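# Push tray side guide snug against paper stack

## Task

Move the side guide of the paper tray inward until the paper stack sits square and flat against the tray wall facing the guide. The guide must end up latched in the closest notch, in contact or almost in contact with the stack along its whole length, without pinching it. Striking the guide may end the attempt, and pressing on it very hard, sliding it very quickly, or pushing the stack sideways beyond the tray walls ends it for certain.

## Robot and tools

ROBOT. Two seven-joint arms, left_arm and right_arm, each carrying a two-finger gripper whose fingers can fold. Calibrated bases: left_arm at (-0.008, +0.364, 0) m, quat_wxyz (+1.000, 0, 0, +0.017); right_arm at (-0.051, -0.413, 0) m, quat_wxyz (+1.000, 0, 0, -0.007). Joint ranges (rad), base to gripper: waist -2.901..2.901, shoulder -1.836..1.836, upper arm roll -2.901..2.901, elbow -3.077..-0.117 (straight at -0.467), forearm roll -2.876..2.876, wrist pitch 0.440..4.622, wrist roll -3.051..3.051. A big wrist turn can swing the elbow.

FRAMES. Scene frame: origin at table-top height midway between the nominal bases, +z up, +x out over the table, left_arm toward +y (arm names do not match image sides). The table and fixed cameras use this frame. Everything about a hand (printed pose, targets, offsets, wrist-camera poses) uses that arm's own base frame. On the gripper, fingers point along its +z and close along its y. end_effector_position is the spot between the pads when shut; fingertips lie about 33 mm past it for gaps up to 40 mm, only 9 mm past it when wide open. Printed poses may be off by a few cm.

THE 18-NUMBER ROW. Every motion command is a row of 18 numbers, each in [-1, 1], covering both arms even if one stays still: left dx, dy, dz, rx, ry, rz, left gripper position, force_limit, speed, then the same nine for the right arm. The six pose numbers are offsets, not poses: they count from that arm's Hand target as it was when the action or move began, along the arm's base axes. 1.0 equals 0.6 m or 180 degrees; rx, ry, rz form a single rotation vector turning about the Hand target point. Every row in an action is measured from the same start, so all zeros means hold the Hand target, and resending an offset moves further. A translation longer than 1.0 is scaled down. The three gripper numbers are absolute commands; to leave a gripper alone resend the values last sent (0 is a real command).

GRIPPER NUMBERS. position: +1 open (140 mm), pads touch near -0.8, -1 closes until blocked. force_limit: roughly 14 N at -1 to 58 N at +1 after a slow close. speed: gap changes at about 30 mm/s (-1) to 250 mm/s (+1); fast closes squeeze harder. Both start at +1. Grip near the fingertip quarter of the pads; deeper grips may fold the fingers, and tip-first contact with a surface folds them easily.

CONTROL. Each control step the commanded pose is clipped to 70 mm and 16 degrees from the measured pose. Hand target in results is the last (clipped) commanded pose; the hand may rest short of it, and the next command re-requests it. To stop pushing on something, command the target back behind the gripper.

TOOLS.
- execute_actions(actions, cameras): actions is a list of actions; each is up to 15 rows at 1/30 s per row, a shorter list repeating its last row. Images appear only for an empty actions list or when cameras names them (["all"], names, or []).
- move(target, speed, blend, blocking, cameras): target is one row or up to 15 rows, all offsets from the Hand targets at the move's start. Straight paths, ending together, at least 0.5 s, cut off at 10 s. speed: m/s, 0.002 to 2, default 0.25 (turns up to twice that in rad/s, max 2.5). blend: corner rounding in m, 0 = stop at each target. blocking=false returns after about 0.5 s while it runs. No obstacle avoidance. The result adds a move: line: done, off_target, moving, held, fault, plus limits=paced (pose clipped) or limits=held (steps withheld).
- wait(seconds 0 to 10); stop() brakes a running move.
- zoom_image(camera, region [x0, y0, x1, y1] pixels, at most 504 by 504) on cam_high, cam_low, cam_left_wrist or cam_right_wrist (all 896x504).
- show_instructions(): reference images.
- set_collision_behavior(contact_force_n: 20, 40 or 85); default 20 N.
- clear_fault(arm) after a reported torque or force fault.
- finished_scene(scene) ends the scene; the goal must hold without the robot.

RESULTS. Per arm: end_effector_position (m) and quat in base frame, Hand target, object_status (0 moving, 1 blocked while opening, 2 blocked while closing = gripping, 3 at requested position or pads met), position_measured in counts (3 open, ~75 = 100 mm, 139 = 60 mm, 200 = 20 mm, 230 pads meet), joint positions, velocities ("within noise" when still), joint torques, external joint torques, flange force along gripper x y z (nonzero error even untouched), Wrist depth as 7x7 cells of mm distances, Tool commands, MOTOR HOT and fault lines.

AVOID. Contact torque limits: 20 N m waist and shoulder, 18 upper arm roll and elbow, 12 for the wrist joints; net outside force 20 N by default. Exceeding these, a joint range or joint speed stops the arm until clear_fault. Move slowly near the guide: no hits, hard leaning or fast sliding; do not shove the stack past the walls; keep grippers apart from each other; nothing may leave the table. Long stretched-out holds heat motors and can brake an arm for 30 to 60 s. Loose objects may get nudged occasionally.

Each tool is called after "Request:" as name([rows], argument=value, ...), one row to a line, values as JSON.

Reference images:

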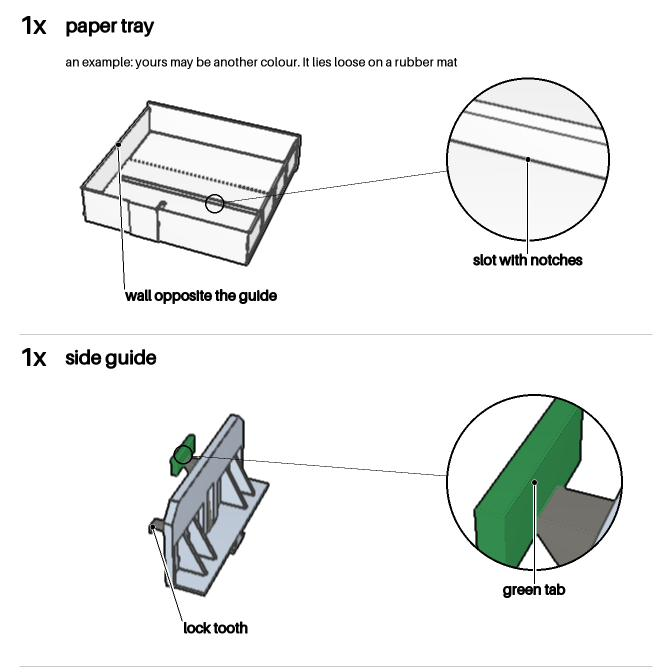

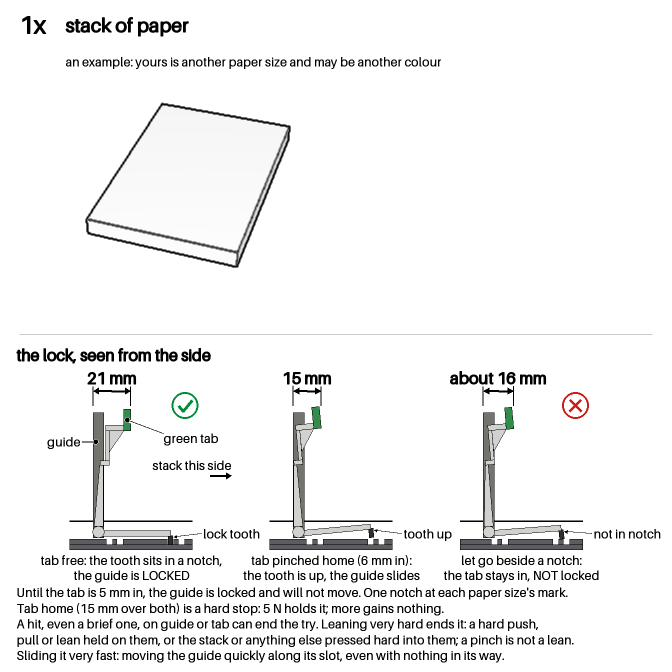

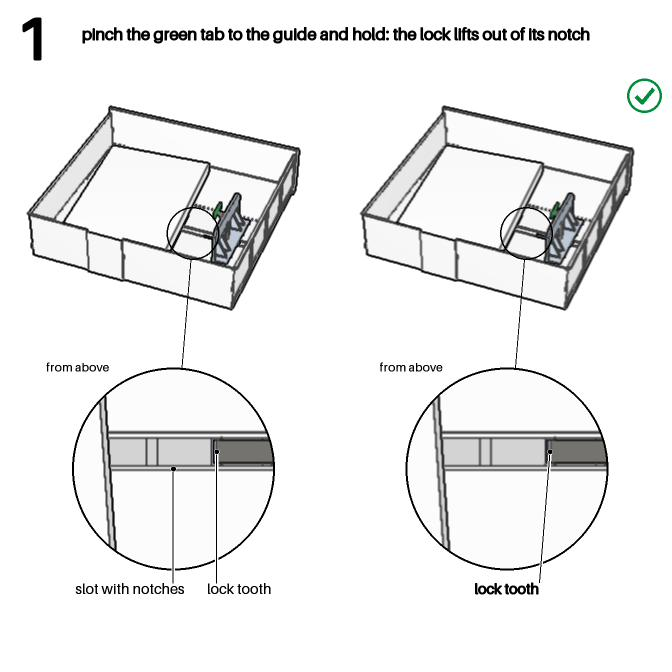

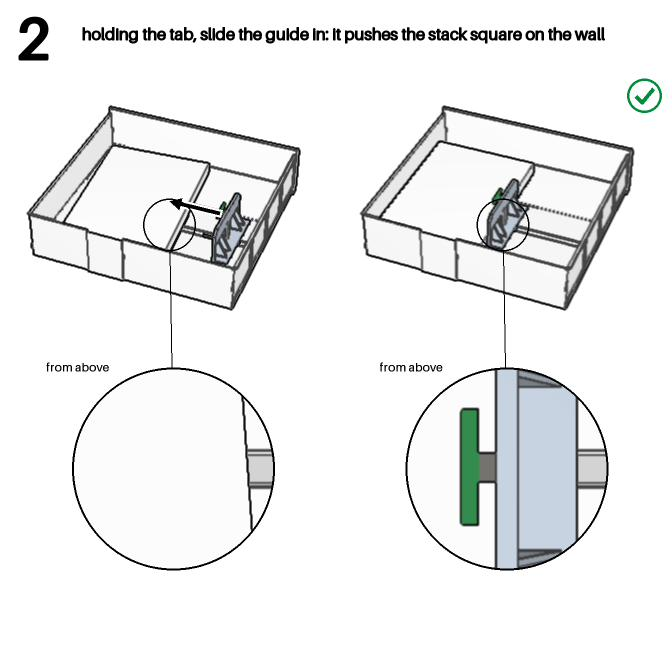

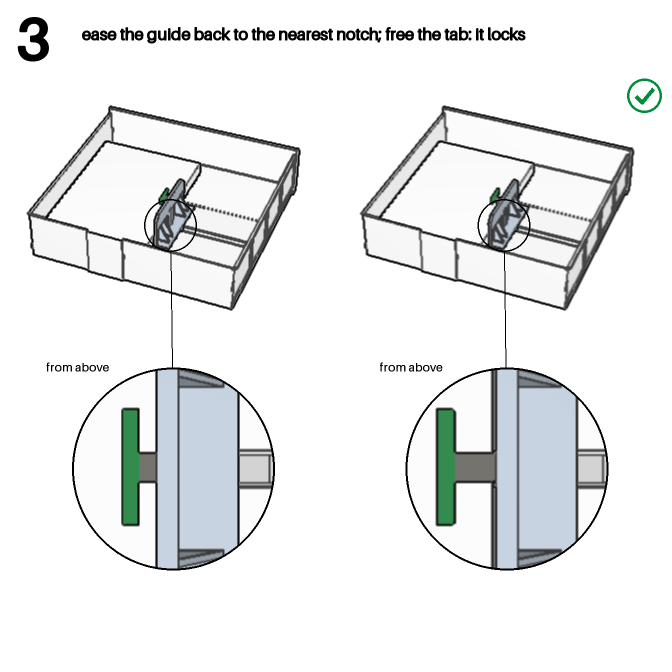

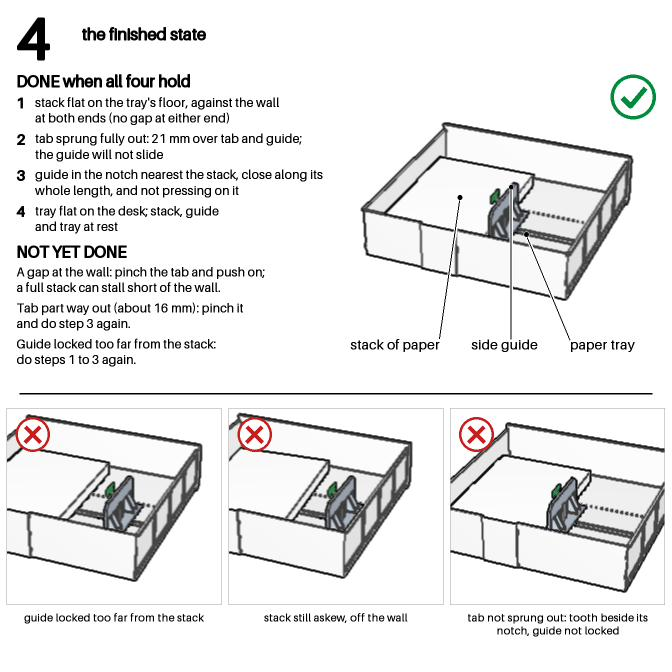

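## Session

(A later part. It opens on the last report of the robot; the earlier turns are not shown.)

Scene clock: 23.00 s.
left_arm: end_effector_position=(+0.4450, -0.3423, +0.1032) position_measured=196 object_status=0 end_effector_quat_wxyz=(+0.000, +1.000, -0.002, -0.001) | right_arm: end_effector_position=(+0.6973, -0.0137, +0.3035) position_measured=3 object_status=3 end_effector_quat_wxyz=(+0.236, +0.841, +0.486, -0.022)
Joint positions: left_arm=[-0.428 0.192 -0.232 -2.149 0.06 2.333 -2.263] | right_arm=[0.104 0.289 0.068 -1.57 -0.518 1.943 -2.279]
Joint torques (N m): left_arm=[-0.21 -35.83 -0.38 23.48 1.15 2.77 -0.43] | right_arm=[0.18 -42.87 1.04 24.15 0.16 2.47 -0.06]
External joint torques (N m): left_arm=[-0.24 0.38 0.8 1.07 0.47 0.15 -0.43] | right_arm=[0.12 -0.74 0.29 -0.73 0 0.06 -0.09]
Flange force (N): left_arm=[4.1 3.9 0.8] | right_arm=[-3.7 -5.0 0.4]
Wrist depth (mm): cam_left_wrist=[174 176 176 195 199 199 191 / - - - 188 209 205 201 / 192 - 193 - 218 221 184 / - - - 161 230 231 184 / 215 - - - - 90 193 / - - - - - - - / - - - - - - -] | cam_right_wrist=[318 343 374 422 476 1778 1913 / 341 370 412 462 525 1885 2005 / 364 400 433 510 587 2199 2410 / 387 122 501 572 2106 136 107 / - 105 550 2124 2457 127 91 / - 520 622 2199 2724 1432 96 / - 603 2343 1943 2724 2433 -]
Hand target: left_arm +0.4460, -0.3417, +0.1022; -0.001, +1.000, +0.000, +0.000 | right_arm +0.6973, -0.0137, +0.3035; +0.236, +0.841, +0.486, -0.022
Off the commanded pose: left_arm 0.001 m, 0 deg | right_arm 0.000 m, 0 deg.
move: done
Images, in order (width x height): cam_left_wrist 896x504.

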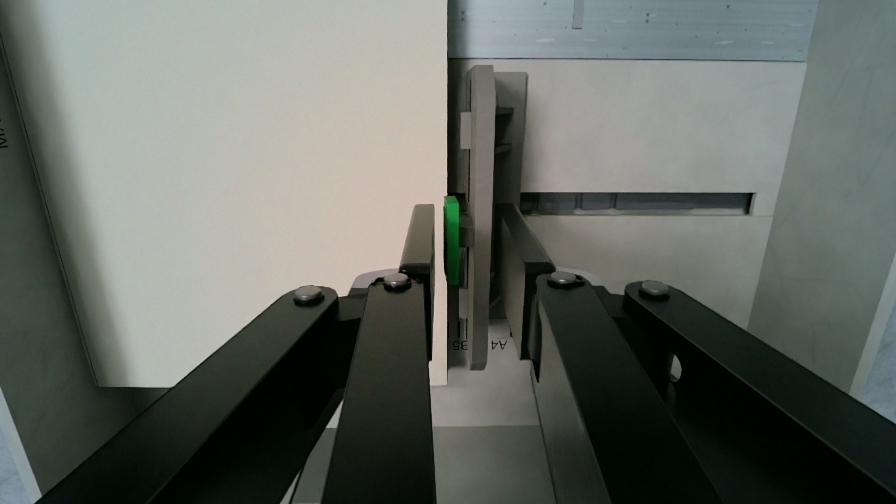

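Request:
move(target=[0.0,0.025,0,0,0,0,-0.53,-1,-1,0,0,0,0,0,0,1,1,1], speed=0.02, cameras=["cam_left_wrist"])

Request:
zoom_image(camera="cam_left_wrist", region=[380, 40, 560, 380])

Scene clock: 24.63 s.
left_arm: end_effector_position=(+0.4433, -0.3344, +0.1014) position_measured=196 object_status=3 end_effector_quat_wxyz=(+0.002, +1.000, -0.003, +0.001) | right_arm: end_effector_position=(+0.6973, -0.0137, +0.3035) position_measured=3 object_status=3 end_effector_quat_wxyz=(+0.236, +0.841, +0.486, -0.022)
Joint positions: left_arm=[-0.419 0.175 -0.23 -2.179 0.053 2.352 -2.248] | right_arm=[0.104 0.289 0.068 -1.57 -0.518 1.943 -2.279]
Joint velocities: left_arm=[-0.001 0 0 0 -0.001 -0.001 0.007] | right_arm=[within noise]
Joint torques (N m): left_arm=[3.75 -37.67 3.1 21.72 1.17 1.47 0.08] | right_arm=[0.16 -42.82 1.05 24.25 0.15 2.45 -0.07]
External joint torques (N m): left_arm=[3.71 -2.14 4.16 -0.5 0.5 -1.16 0.08] | right_arm=[0.23 -0.59 0.42 -0.68 0 0.04 -0.1]
Flange force (N): left_arm=[-0.8 -9.5 -5.5] | right_arm=[-3.0 -4.4 0.3]
Wrist depth (mm): cam_left_wrist=[- - - 194 199 198 196 / - 187 185 183 207 207 205 / - - - 192 215 232 197 / - - 203 162 230 231 211 / - - - 213 - - 219 / - - - - - - - / - - - 234 - - -] | cam_right_wrist=[319 344 374 420 476 1778 1871 / 342 370 410 459 525 628 2124 / 367 401 448 512 561 2258 2343 / 386 122 499 571 2106 136 2387 / - 113 555 2054 2457 127 91 / - 548 614 2199 2666 1538 95 / - 601 2365 1989 2506 1705 -]
Hand target: left_arm +0.4460, -0.3267, +0.1022; -0.001, +1.000, +0.000, +0.000 | right_arm +0.6973, -0.0137, +0.3035; +0.236, +0.841, +0.486, -0.022
Off the commanded pose: left_arm 0.008 m, 0 deg | right_arm 0.000 m, 0 deg.
move: off_target (left_arm)
Images, in order (width x height): cam_left_wrist 896x504.

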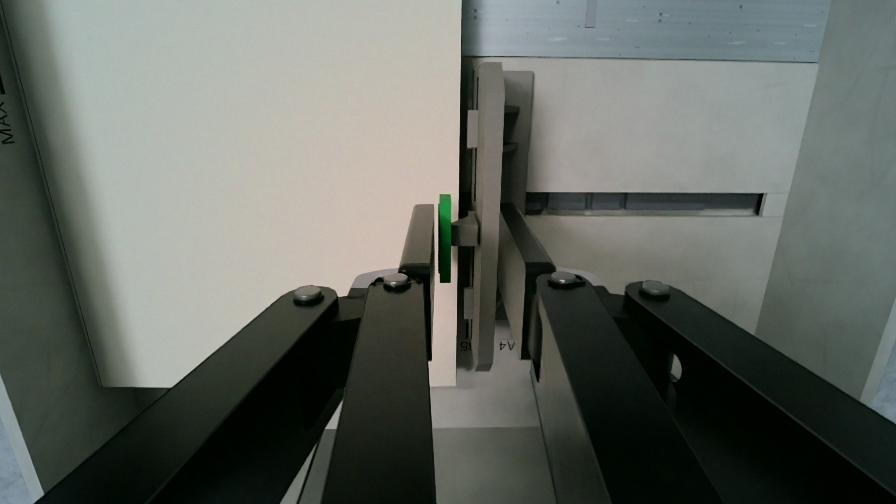

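Scaled by 1.482.

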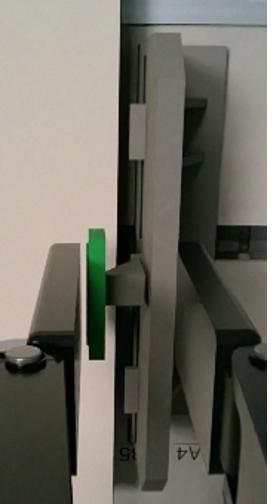

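Request:
move([
  [0.0,-0.0133,0,0,0,0,-0.53,-1,-1,0,0,0,0,0,0,1,1,1],
  [0.0,-0.0133,0,0,0,0,-1,-1,-1,0,0,0,0,0,0,1,1,1],
  [0.0,-0.001,0,0,0,0,-1,-1,-1,0,0,0,0,0,0,1,1,1],
  [0.0,-0.001,0,0,0,0,-0.53,-1,-1,0,0,0,0,0,0,1,1,1],
], speed=0.02, cameras=["cam_left_wrist"])

Request:
zoom_image(camera="cam_left_wrist", region=[380, 40, 560, 380])

Scene clock: 27.97 s.
left_arm: end_effector_position=(+0.4464, -0.3289, +0.1026) position_measured=196 object_status=0 end_effector_quat_wxyz=(+0.000, +1.000, -0.002, +0.001) | right_arm: end_effector_position=(+0.6973, -0.0137, +0.3035) position_measured=3 object_status=3 end_effector_quat_wxyz=(+0.236, +0.841, +0.486, -0.022)
Joint positions: left_arm=[-0.414 0.171 -0.225 -2.179 0.056 2.347 -2.243] | right_arm=[0.104 0.289 0.068 -1.57 -0.518 1.943 -2.279]
Joint torques (N m): left_arm=[0.36 -35.7 -0.39 22.63 0.34 2.44 -0.19] | right_arm=[0.17 -42.85 1.04 24.18 0.15 2.46 -0.09]
External joint torques (N m): left_arm=[0.38 -0.14 0.67 0.25 -0.34 -0.2 -0.19] | right_arm=[0.23 -0.66 0.4 -0.72 0 0.06 -0.12]
Flange force (N): left_arm=[0.8 -0.1 -1.0] | right_arm=[-3.3 -4.7 0.3]
Wrist depth (mm): cam_left_wrist=[- 175 - 181 199 201 198 / - 187 - 183 210 208 205 / 194 194 - 198 218 222 218 / 198 - 204 162 230 232 203 / - - - 179 - 89 226 / - - - - - - - / - - - - - - -] | cam_right_wrist=[318 346 376 416 475 1682 1871 / 341 370 412 457 524 620 2089 / 368 402 447 509 587 2124 2506 / - 122 495 575 2161 136 106 / - 113 553 2142 2433 127 91 / - 537 627 2199 2666 1492 96 / - 601 2343 1885 2695 2365 -]
Hand target: left_arm +0.4460, -0.3273, +0.1022; -0.001, +1.000, +0.000, +0.000 | right_arm +0.6973, -0.0137, +0.3035; +0.236, +0.841, +0.486, -0.022
Off the commanded pose: left_arm 0.002 m, 0 deg | right_arm 0.000 m, 0 deg.
move: done; target 4's new numbers were sent with left_arm's hand 0.005 m and 1 deg from that target
Images, in order (width x height): cam_left_wrist 896x504.

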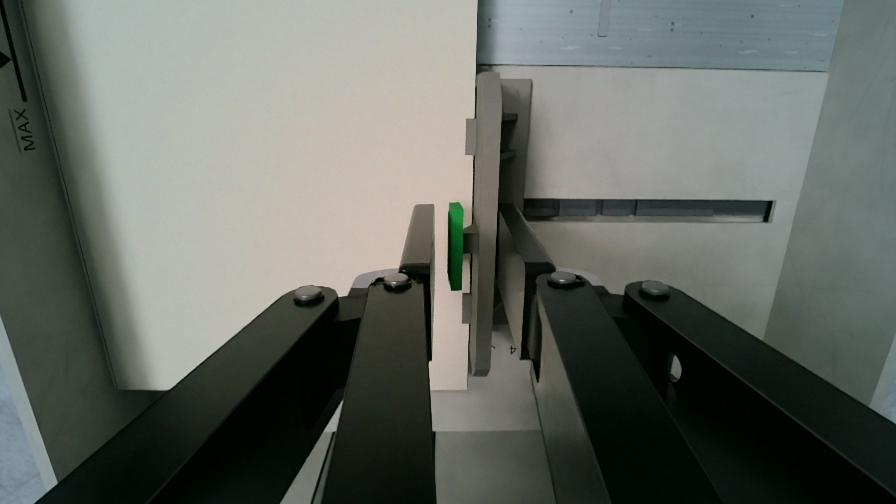

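Scaled by 1.482.

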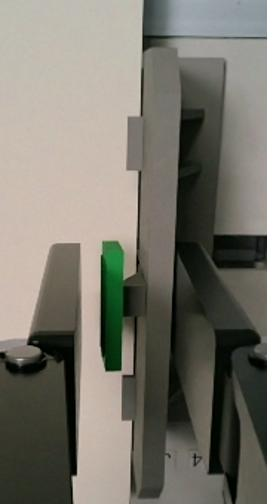

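Request:
move(target=[0.0,0.013,0,0,0,0,-0.53,-1,-1,0,0,0,0,0,0,1,1,1], speed=0.015, cameras=["cam_left_wrist"])

Request:
zoom_image(camera="cam_left_wrist", region=[380, 40, 560, 380])

Scene clock: 29.07 s.
left_arm: end_effector_position=(+0.4453, -0.3266, +0.1022) position_measured=196 object_status=3 end_effector_quat_wxyz=(+0.002, +1.000, -0.002, +0.002) | right_arm: end_effector_position=(+0.6973, -0.0137, +0.3035) position_measured=3 object_status=3 end_effector_quat_wxyz=(+0.236, +0.841, +0.486, -0.022)
Joint positions: left_arm=[-0.41 0.163 -0.225 -2.193 0.05 2.358 -2.235] | right_arm=[0.104 0.289 0.068 -1.57 -0.518 1.943 -2.279]
Joint velocities: left_arm=[0.001 0 0 -0.001 0 0.001 0.004] | right_arm=[within noise]
Joint torques (N m): left_arm=[3.03 -37.08 2.36 21.12 0.92 1.18 0.03] | right_arm=[0.14 -42.86 1.04 24.2 0.14 2.46 -0.07]
External joint torques (N m): left_arm=[3.09 -2.04 3.41 -1.07 0.25 -1.45 0.03] | right_arm=[0.01 -1.09 0.24 -0.49 -0.02 0.06 -0.1]
Flange force (N): left_arm=[-2.9 -9.4 -5.9] | right_arm=[-3.9 -4.7 0.0]
Wrist depth (mm): cam_left_wrist=[173 174 175 180 199 199 199 / - 184 - 183 208 209 - / - - - 194 217 221 215 / - 204 202 130 - 235 205 / 209 209 - 153 - 240 206 / - - - - - - - / - - - - - - -] | cam_right_wrist=[317 342 374 418 471 1729 1871 / 341 371 410 464 525 616 2071 / 366 403 449 508 590 2218 2071 / 386 122 488 574 2124 136 2038 / - 113 559 2089 2457 127 91 / - 528 2071 2142 2695 1424 96 / - 608 2300 1899 2816 2300 -]
Hand target: left_arm +0.4460, -0.3195, +0.1022; -0.001, +1.000, +0.000, +0.000 | right_arm +0.6973, -0.0137, +0.3035; +0.236, +0.841, +0.486, -0.022
Off the commanded pose: left_arm 0.007 m, 1 deg | right_arm 0.000 m, 0 deg.
move: off_target (left_arm)
Images, in order (width x height): cam_left_wrist 896x504.

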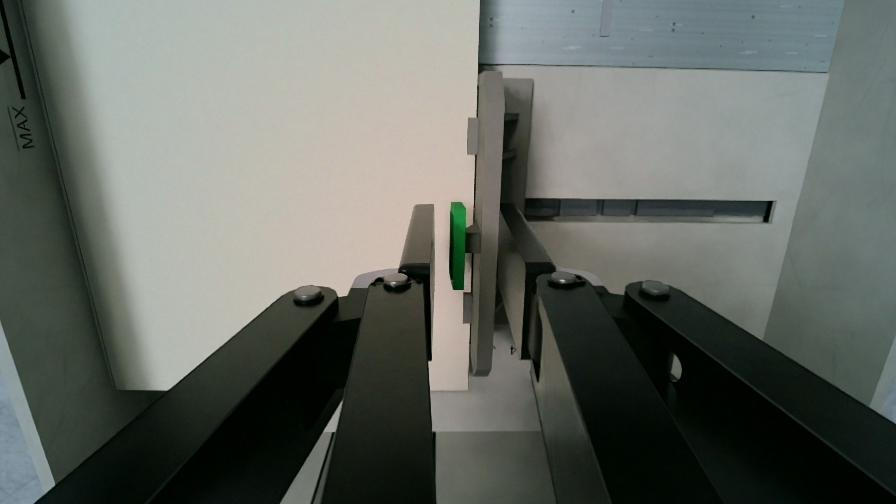

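Scaled by 1.482.

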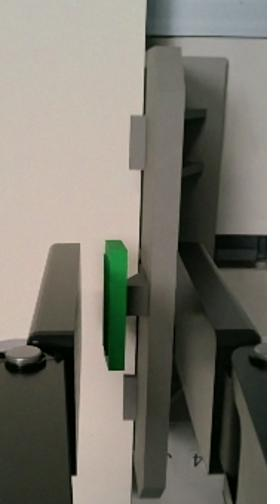

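Request:
move([
  [0.0,-0.0168,0,0,0,0,-0.53,-1,-1,0,0,0,0,0,0,1,1,1],
  [0.0,-0.0168,0,0,0,0,-1,-1,-1,0,0,0,0,0,0,1,1,1],
  [0.0,-0.0228,0,0,0,0,-1,-1,-1,0,0,0,0,0,0,1,1,1],
  [0.0,-0.0228,0,0,0,0,-0.53,-1,-1,0,0,0,0,0,0,1,1,1],
], speed=0.02, cameras=["cam_left_wrist"])

Request:
zoom_image(camera="cam_left_wrist", region=[380, 40, 560, 380])

Request:
move(target=[0.0,0.017,0,0,0,0,-0.53,-1,-1,0,0,0,0,0,0,1,1,1], speed=0.012, cameras=["cam_left_wrist"])

Request:
zoom_image(camera="cam_left_wrist", region=[380, 40, 560, 380])

Scene clock: 32.13 s.
left_arm: end_effector_position=(+0.4468, -0.3334, +0.1035) position_measured=196 object_status=0 end_effector_quat_wxyz=(+0.001, +1.000, -0.002, +0.001) | right_arm: end_effector_position=(+0.6973, -0.0137, +0.3035) position_measured=3 object_status=3 end_effector_quat_wxyz=(+0.236, +0.841, +0.486, -0.022)
Joint positions: left_arm=[-0.42 0.178 -0.225 -2.168 0.055 2.342 -2.247] | right_arm=[0.104 0.289 0.068 -1.57 -0.518 1.943 -2.279]
Joint torques (N m): left_arm=[-0.62 -35.39 -0.46 23.37 0.91 2.51 -0.31] | right_arm=[0.19 -42.88 1.08 24.22 0.14 2.46 -0.06]
External joint torques (N m): left_arm=[-0.53 0.29 0.71 1.03 0.23 -0.13 -0.31] | right_arm=[0.15 -0.77 0.35 -0.63 -0.02 0.05 -0.08]
Flange force (N): left_arm=[3.8 3.7 -0.1] | right_arm=[-3.4 -4.6 0.2]
Wrist depth (mm): cam_left_wrist=[- - - 201 200 200 197 / - - - 187 209 210 197 / 193 - 195 - 218 222 198 / 203 203 204 163 232 235 198 / - 213 - - - 89 197 / - - - - - - - / - - - - - - -] | cam_right_wrist=[318 342 376 420 475 1765 2005 / 341 369 409 465 521 630 2161 / 367 408 441 522 582 2279 2321 / 384 122 491 568 2161 136 105 / - 113 548 2106 2387 127 91 / - 533 2071 2199 2881 1567 95 / - 614 2258 1928 2638 2433 -]
Hand target: left_arm +0.4460, -0.3332, +0.1022; -0.001, +1.000, +0.000, +0.000 | right_arm +0.6973, -0.0137, +0.3035; +0.236, +0.841, +0.486, -0.022
Off the commanded pose: left_arm 0.002 m, 0 deg | right_arm 0.000 m, 0 deg.
move: done
Images, in order (width x height): cam_left_wrist 896x504.

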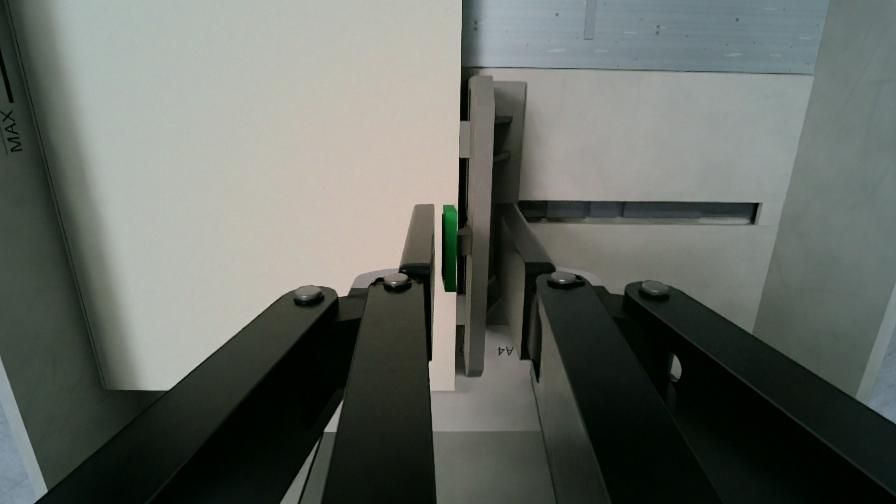

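Scaled by 1.482.

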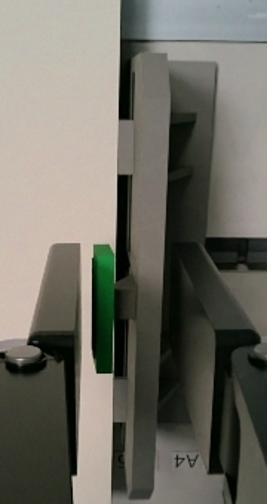

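Scene clock: 33.30 s.
left_arm: end_effector_position=(+0.4446, -0.3275, +0.1014) position_measured=196 object_status=3 end_effector_quat_wxyz=(+0.000, +1.000, -0.001, +0.000) | right_arm: end_effector_position=(+0.6973, -0.0137, +0.3035) position_measured=3 object_status=3 end_effector_quat_wxyz=(+0.236, +0.841, +0.486, -0.022)
Joint positions: left_arm=[-0.414 0.168 -0.224 -2.187 0.052 2.351 -2.241] | right_arm=[0.104 0.289 0.068 -1.57 -0.518 1.943 -2.279]
Joint velocities: left_arm=[0.002 0 0 0 0.001 0.001 0.008] | right_arm=[within noise]
Joint torques (N m): left_arm=[2.18 -37.2 1.55 21.96 0.72 1.85 0.19] | right_arm=[0.18 -42.9 1.1 24.19 0.14 2.45 -0.1]
External joint torques (N m): left_arm=[2.17 -1.94 2.55 -0.25 0.05 -0.77 0.19] | right_arm=[0.28 -0.7 0.48 -0.73 -0.01 0.04 -0.13]
Flange force (N): left_arm=[-1.7 -7.0 -4.9] | right_arm=[-3.4 -4.9 0.2]
Wrist depth (mm): cam_left_wrist=[- - 174 - 197 198 196 / - 182 - - 209 210 205 / 192 - - - 216 217 204 / - - - 159 228 233 215 / - - - 171 - - 215 / - - - - - - - / - - - - - - -] | cam_right_wrist=[319 345 375 421 469 1778 1857 / 341 371 411 460 525 630 1974 / 367 402 448 507 587 2161 2321 / 386 122 487 571 2199 136 1474 / - 113 548 2089 2506 127 91 / - 500 624 2089 2881 1501 96 / - 617 2279 1943 2754 2218 -]
Hand target: left_arm +0.4460, -0.3230, +0.1022; -0.001, +1.000, +0.000, +0.000 | right_arm +0.6973, -0.0137, +0.3035; +0.236, +0.841, +0.486, -0.022
Off the commanded pose: left_arm 0.005 m, 0 deg | right_arm 0.000 m, 0 deg.
move: off_target (left_arm)
Images, in order (width x height): cam_left_wrist 896x504.

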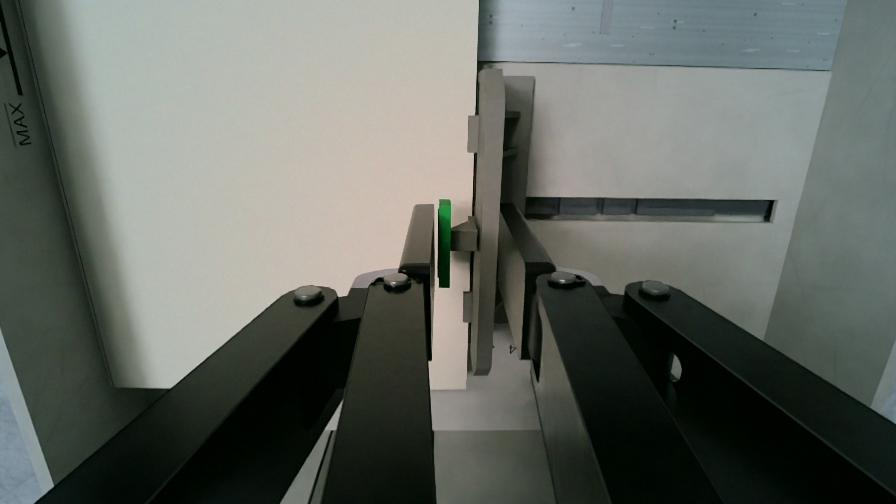

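Scaled by 1.482.

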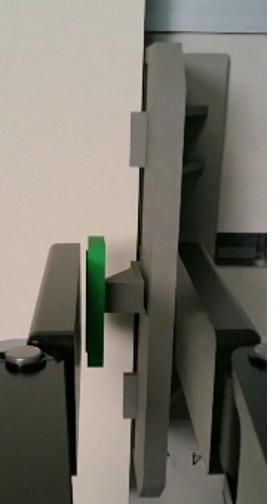

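Request:
move([
  [0,-0.0105,0,0,0,0,-0.4,-1,-1,0,0,0,0,0,0,1,1,1],
  [0,-0.0105,0.15,0,0,0,-0.4,-1,-1,0,0,0,0,0,0,1,1,1],
], speed=[0.03,0.15], cameras=["cam_left_wrist"])

Request:
finished_scene(scene=1)

Scene clock: 35.67 s.
left_arm: end_effector_position=(+0.4468, -0.3300, +0.1931) position_measured=179 object_status=3 end_effector_quat_wxyz=(-0.001, +1.000, +0.002, +0.002) | right_arm: end_effector_position=(+0.6973, -0.0137, +0.3035) position_measured=3 object_status=3 end_effector_quat_wxyz=(+0.236, +0.841, +0.486, -0.022)
Joint positions: left_arm=[-0.415 0.048 -0.225 -2.082 0.017 2.132 -2.224] | right_arm=[0.104 0.289 0.068 -1.57 -0.518 1.943 -2.279]
Joint velocities: left_arm=[0 0.001 0.001 0 0.001 -0.004 0.004] | right_arm=[within noise]
Joint torques (N m): left_arm=[-0.09 -33.4 0.19 24.94 0.35 2.48 0.18] | right_arm=[0.16 -42.81 1.08 24.23 0.15 2.46 -0.07]
External joint torques (N m): left_arm=[-0.03 -0.23 0.54 0.76 -0.44 -0.16 0.18] | right_arm=[0.29 -0.79 0.5 -0.58 0 0.07 -0.1]
Flange force (N): left_arm=[1.9 0.4 -1.9] | right_arm=[-3.1 -4.6 0.0]
Wrist depth (mm): cam_left_wrist=[- - - 277 283 281 - / - 268 268 286 300 288 326 / - 279 - - 305 305 336 / - 281 - 129 - 304 - / - 265 - - - - - / - - - - - - - / - - - - - - -] | cam_right_wrist=[318 345 375 419 464 1717 1843 / 342 371 414 457 539 622 2089 / 365 400 451 509 574 2238 2180 / 386 122 484 566 2106 135 2279 / - 113 555 2180 2457 127 91 / - 537 2054 2106 2666 1474 96 / - 604 2321 1899 2532 2300 -]
Hand target: left_arm +0.4460, -0.3293, +0.1922; -0.001, +1.000, +0.000, +0.000 | right_arm +0.6973, -0.0137, +0.3035; +0.236, +0.841, +0.486, -0.022
Off the commanded pose: left_arm 0.001 m, 0 deg | right_arm 0.000 m, 0 deg.
move: done
Images, in order (width x height): cam_left_wrist 896x504.

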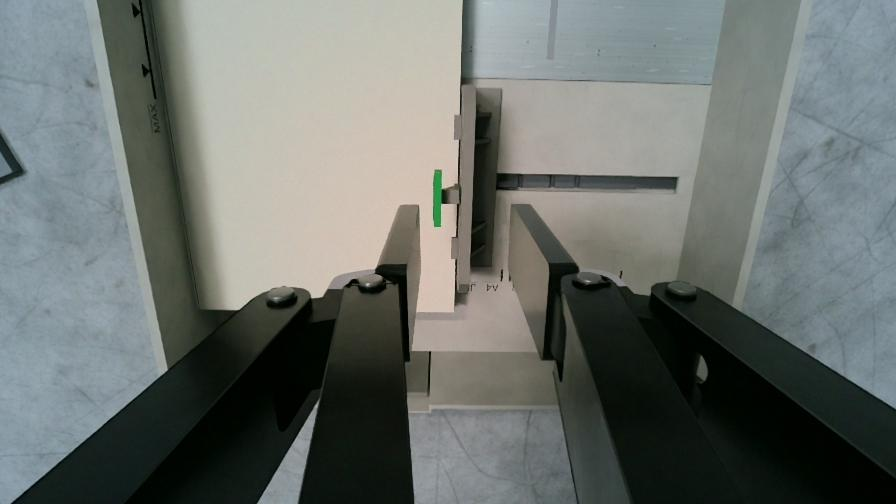

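The scene is finished: the task was done.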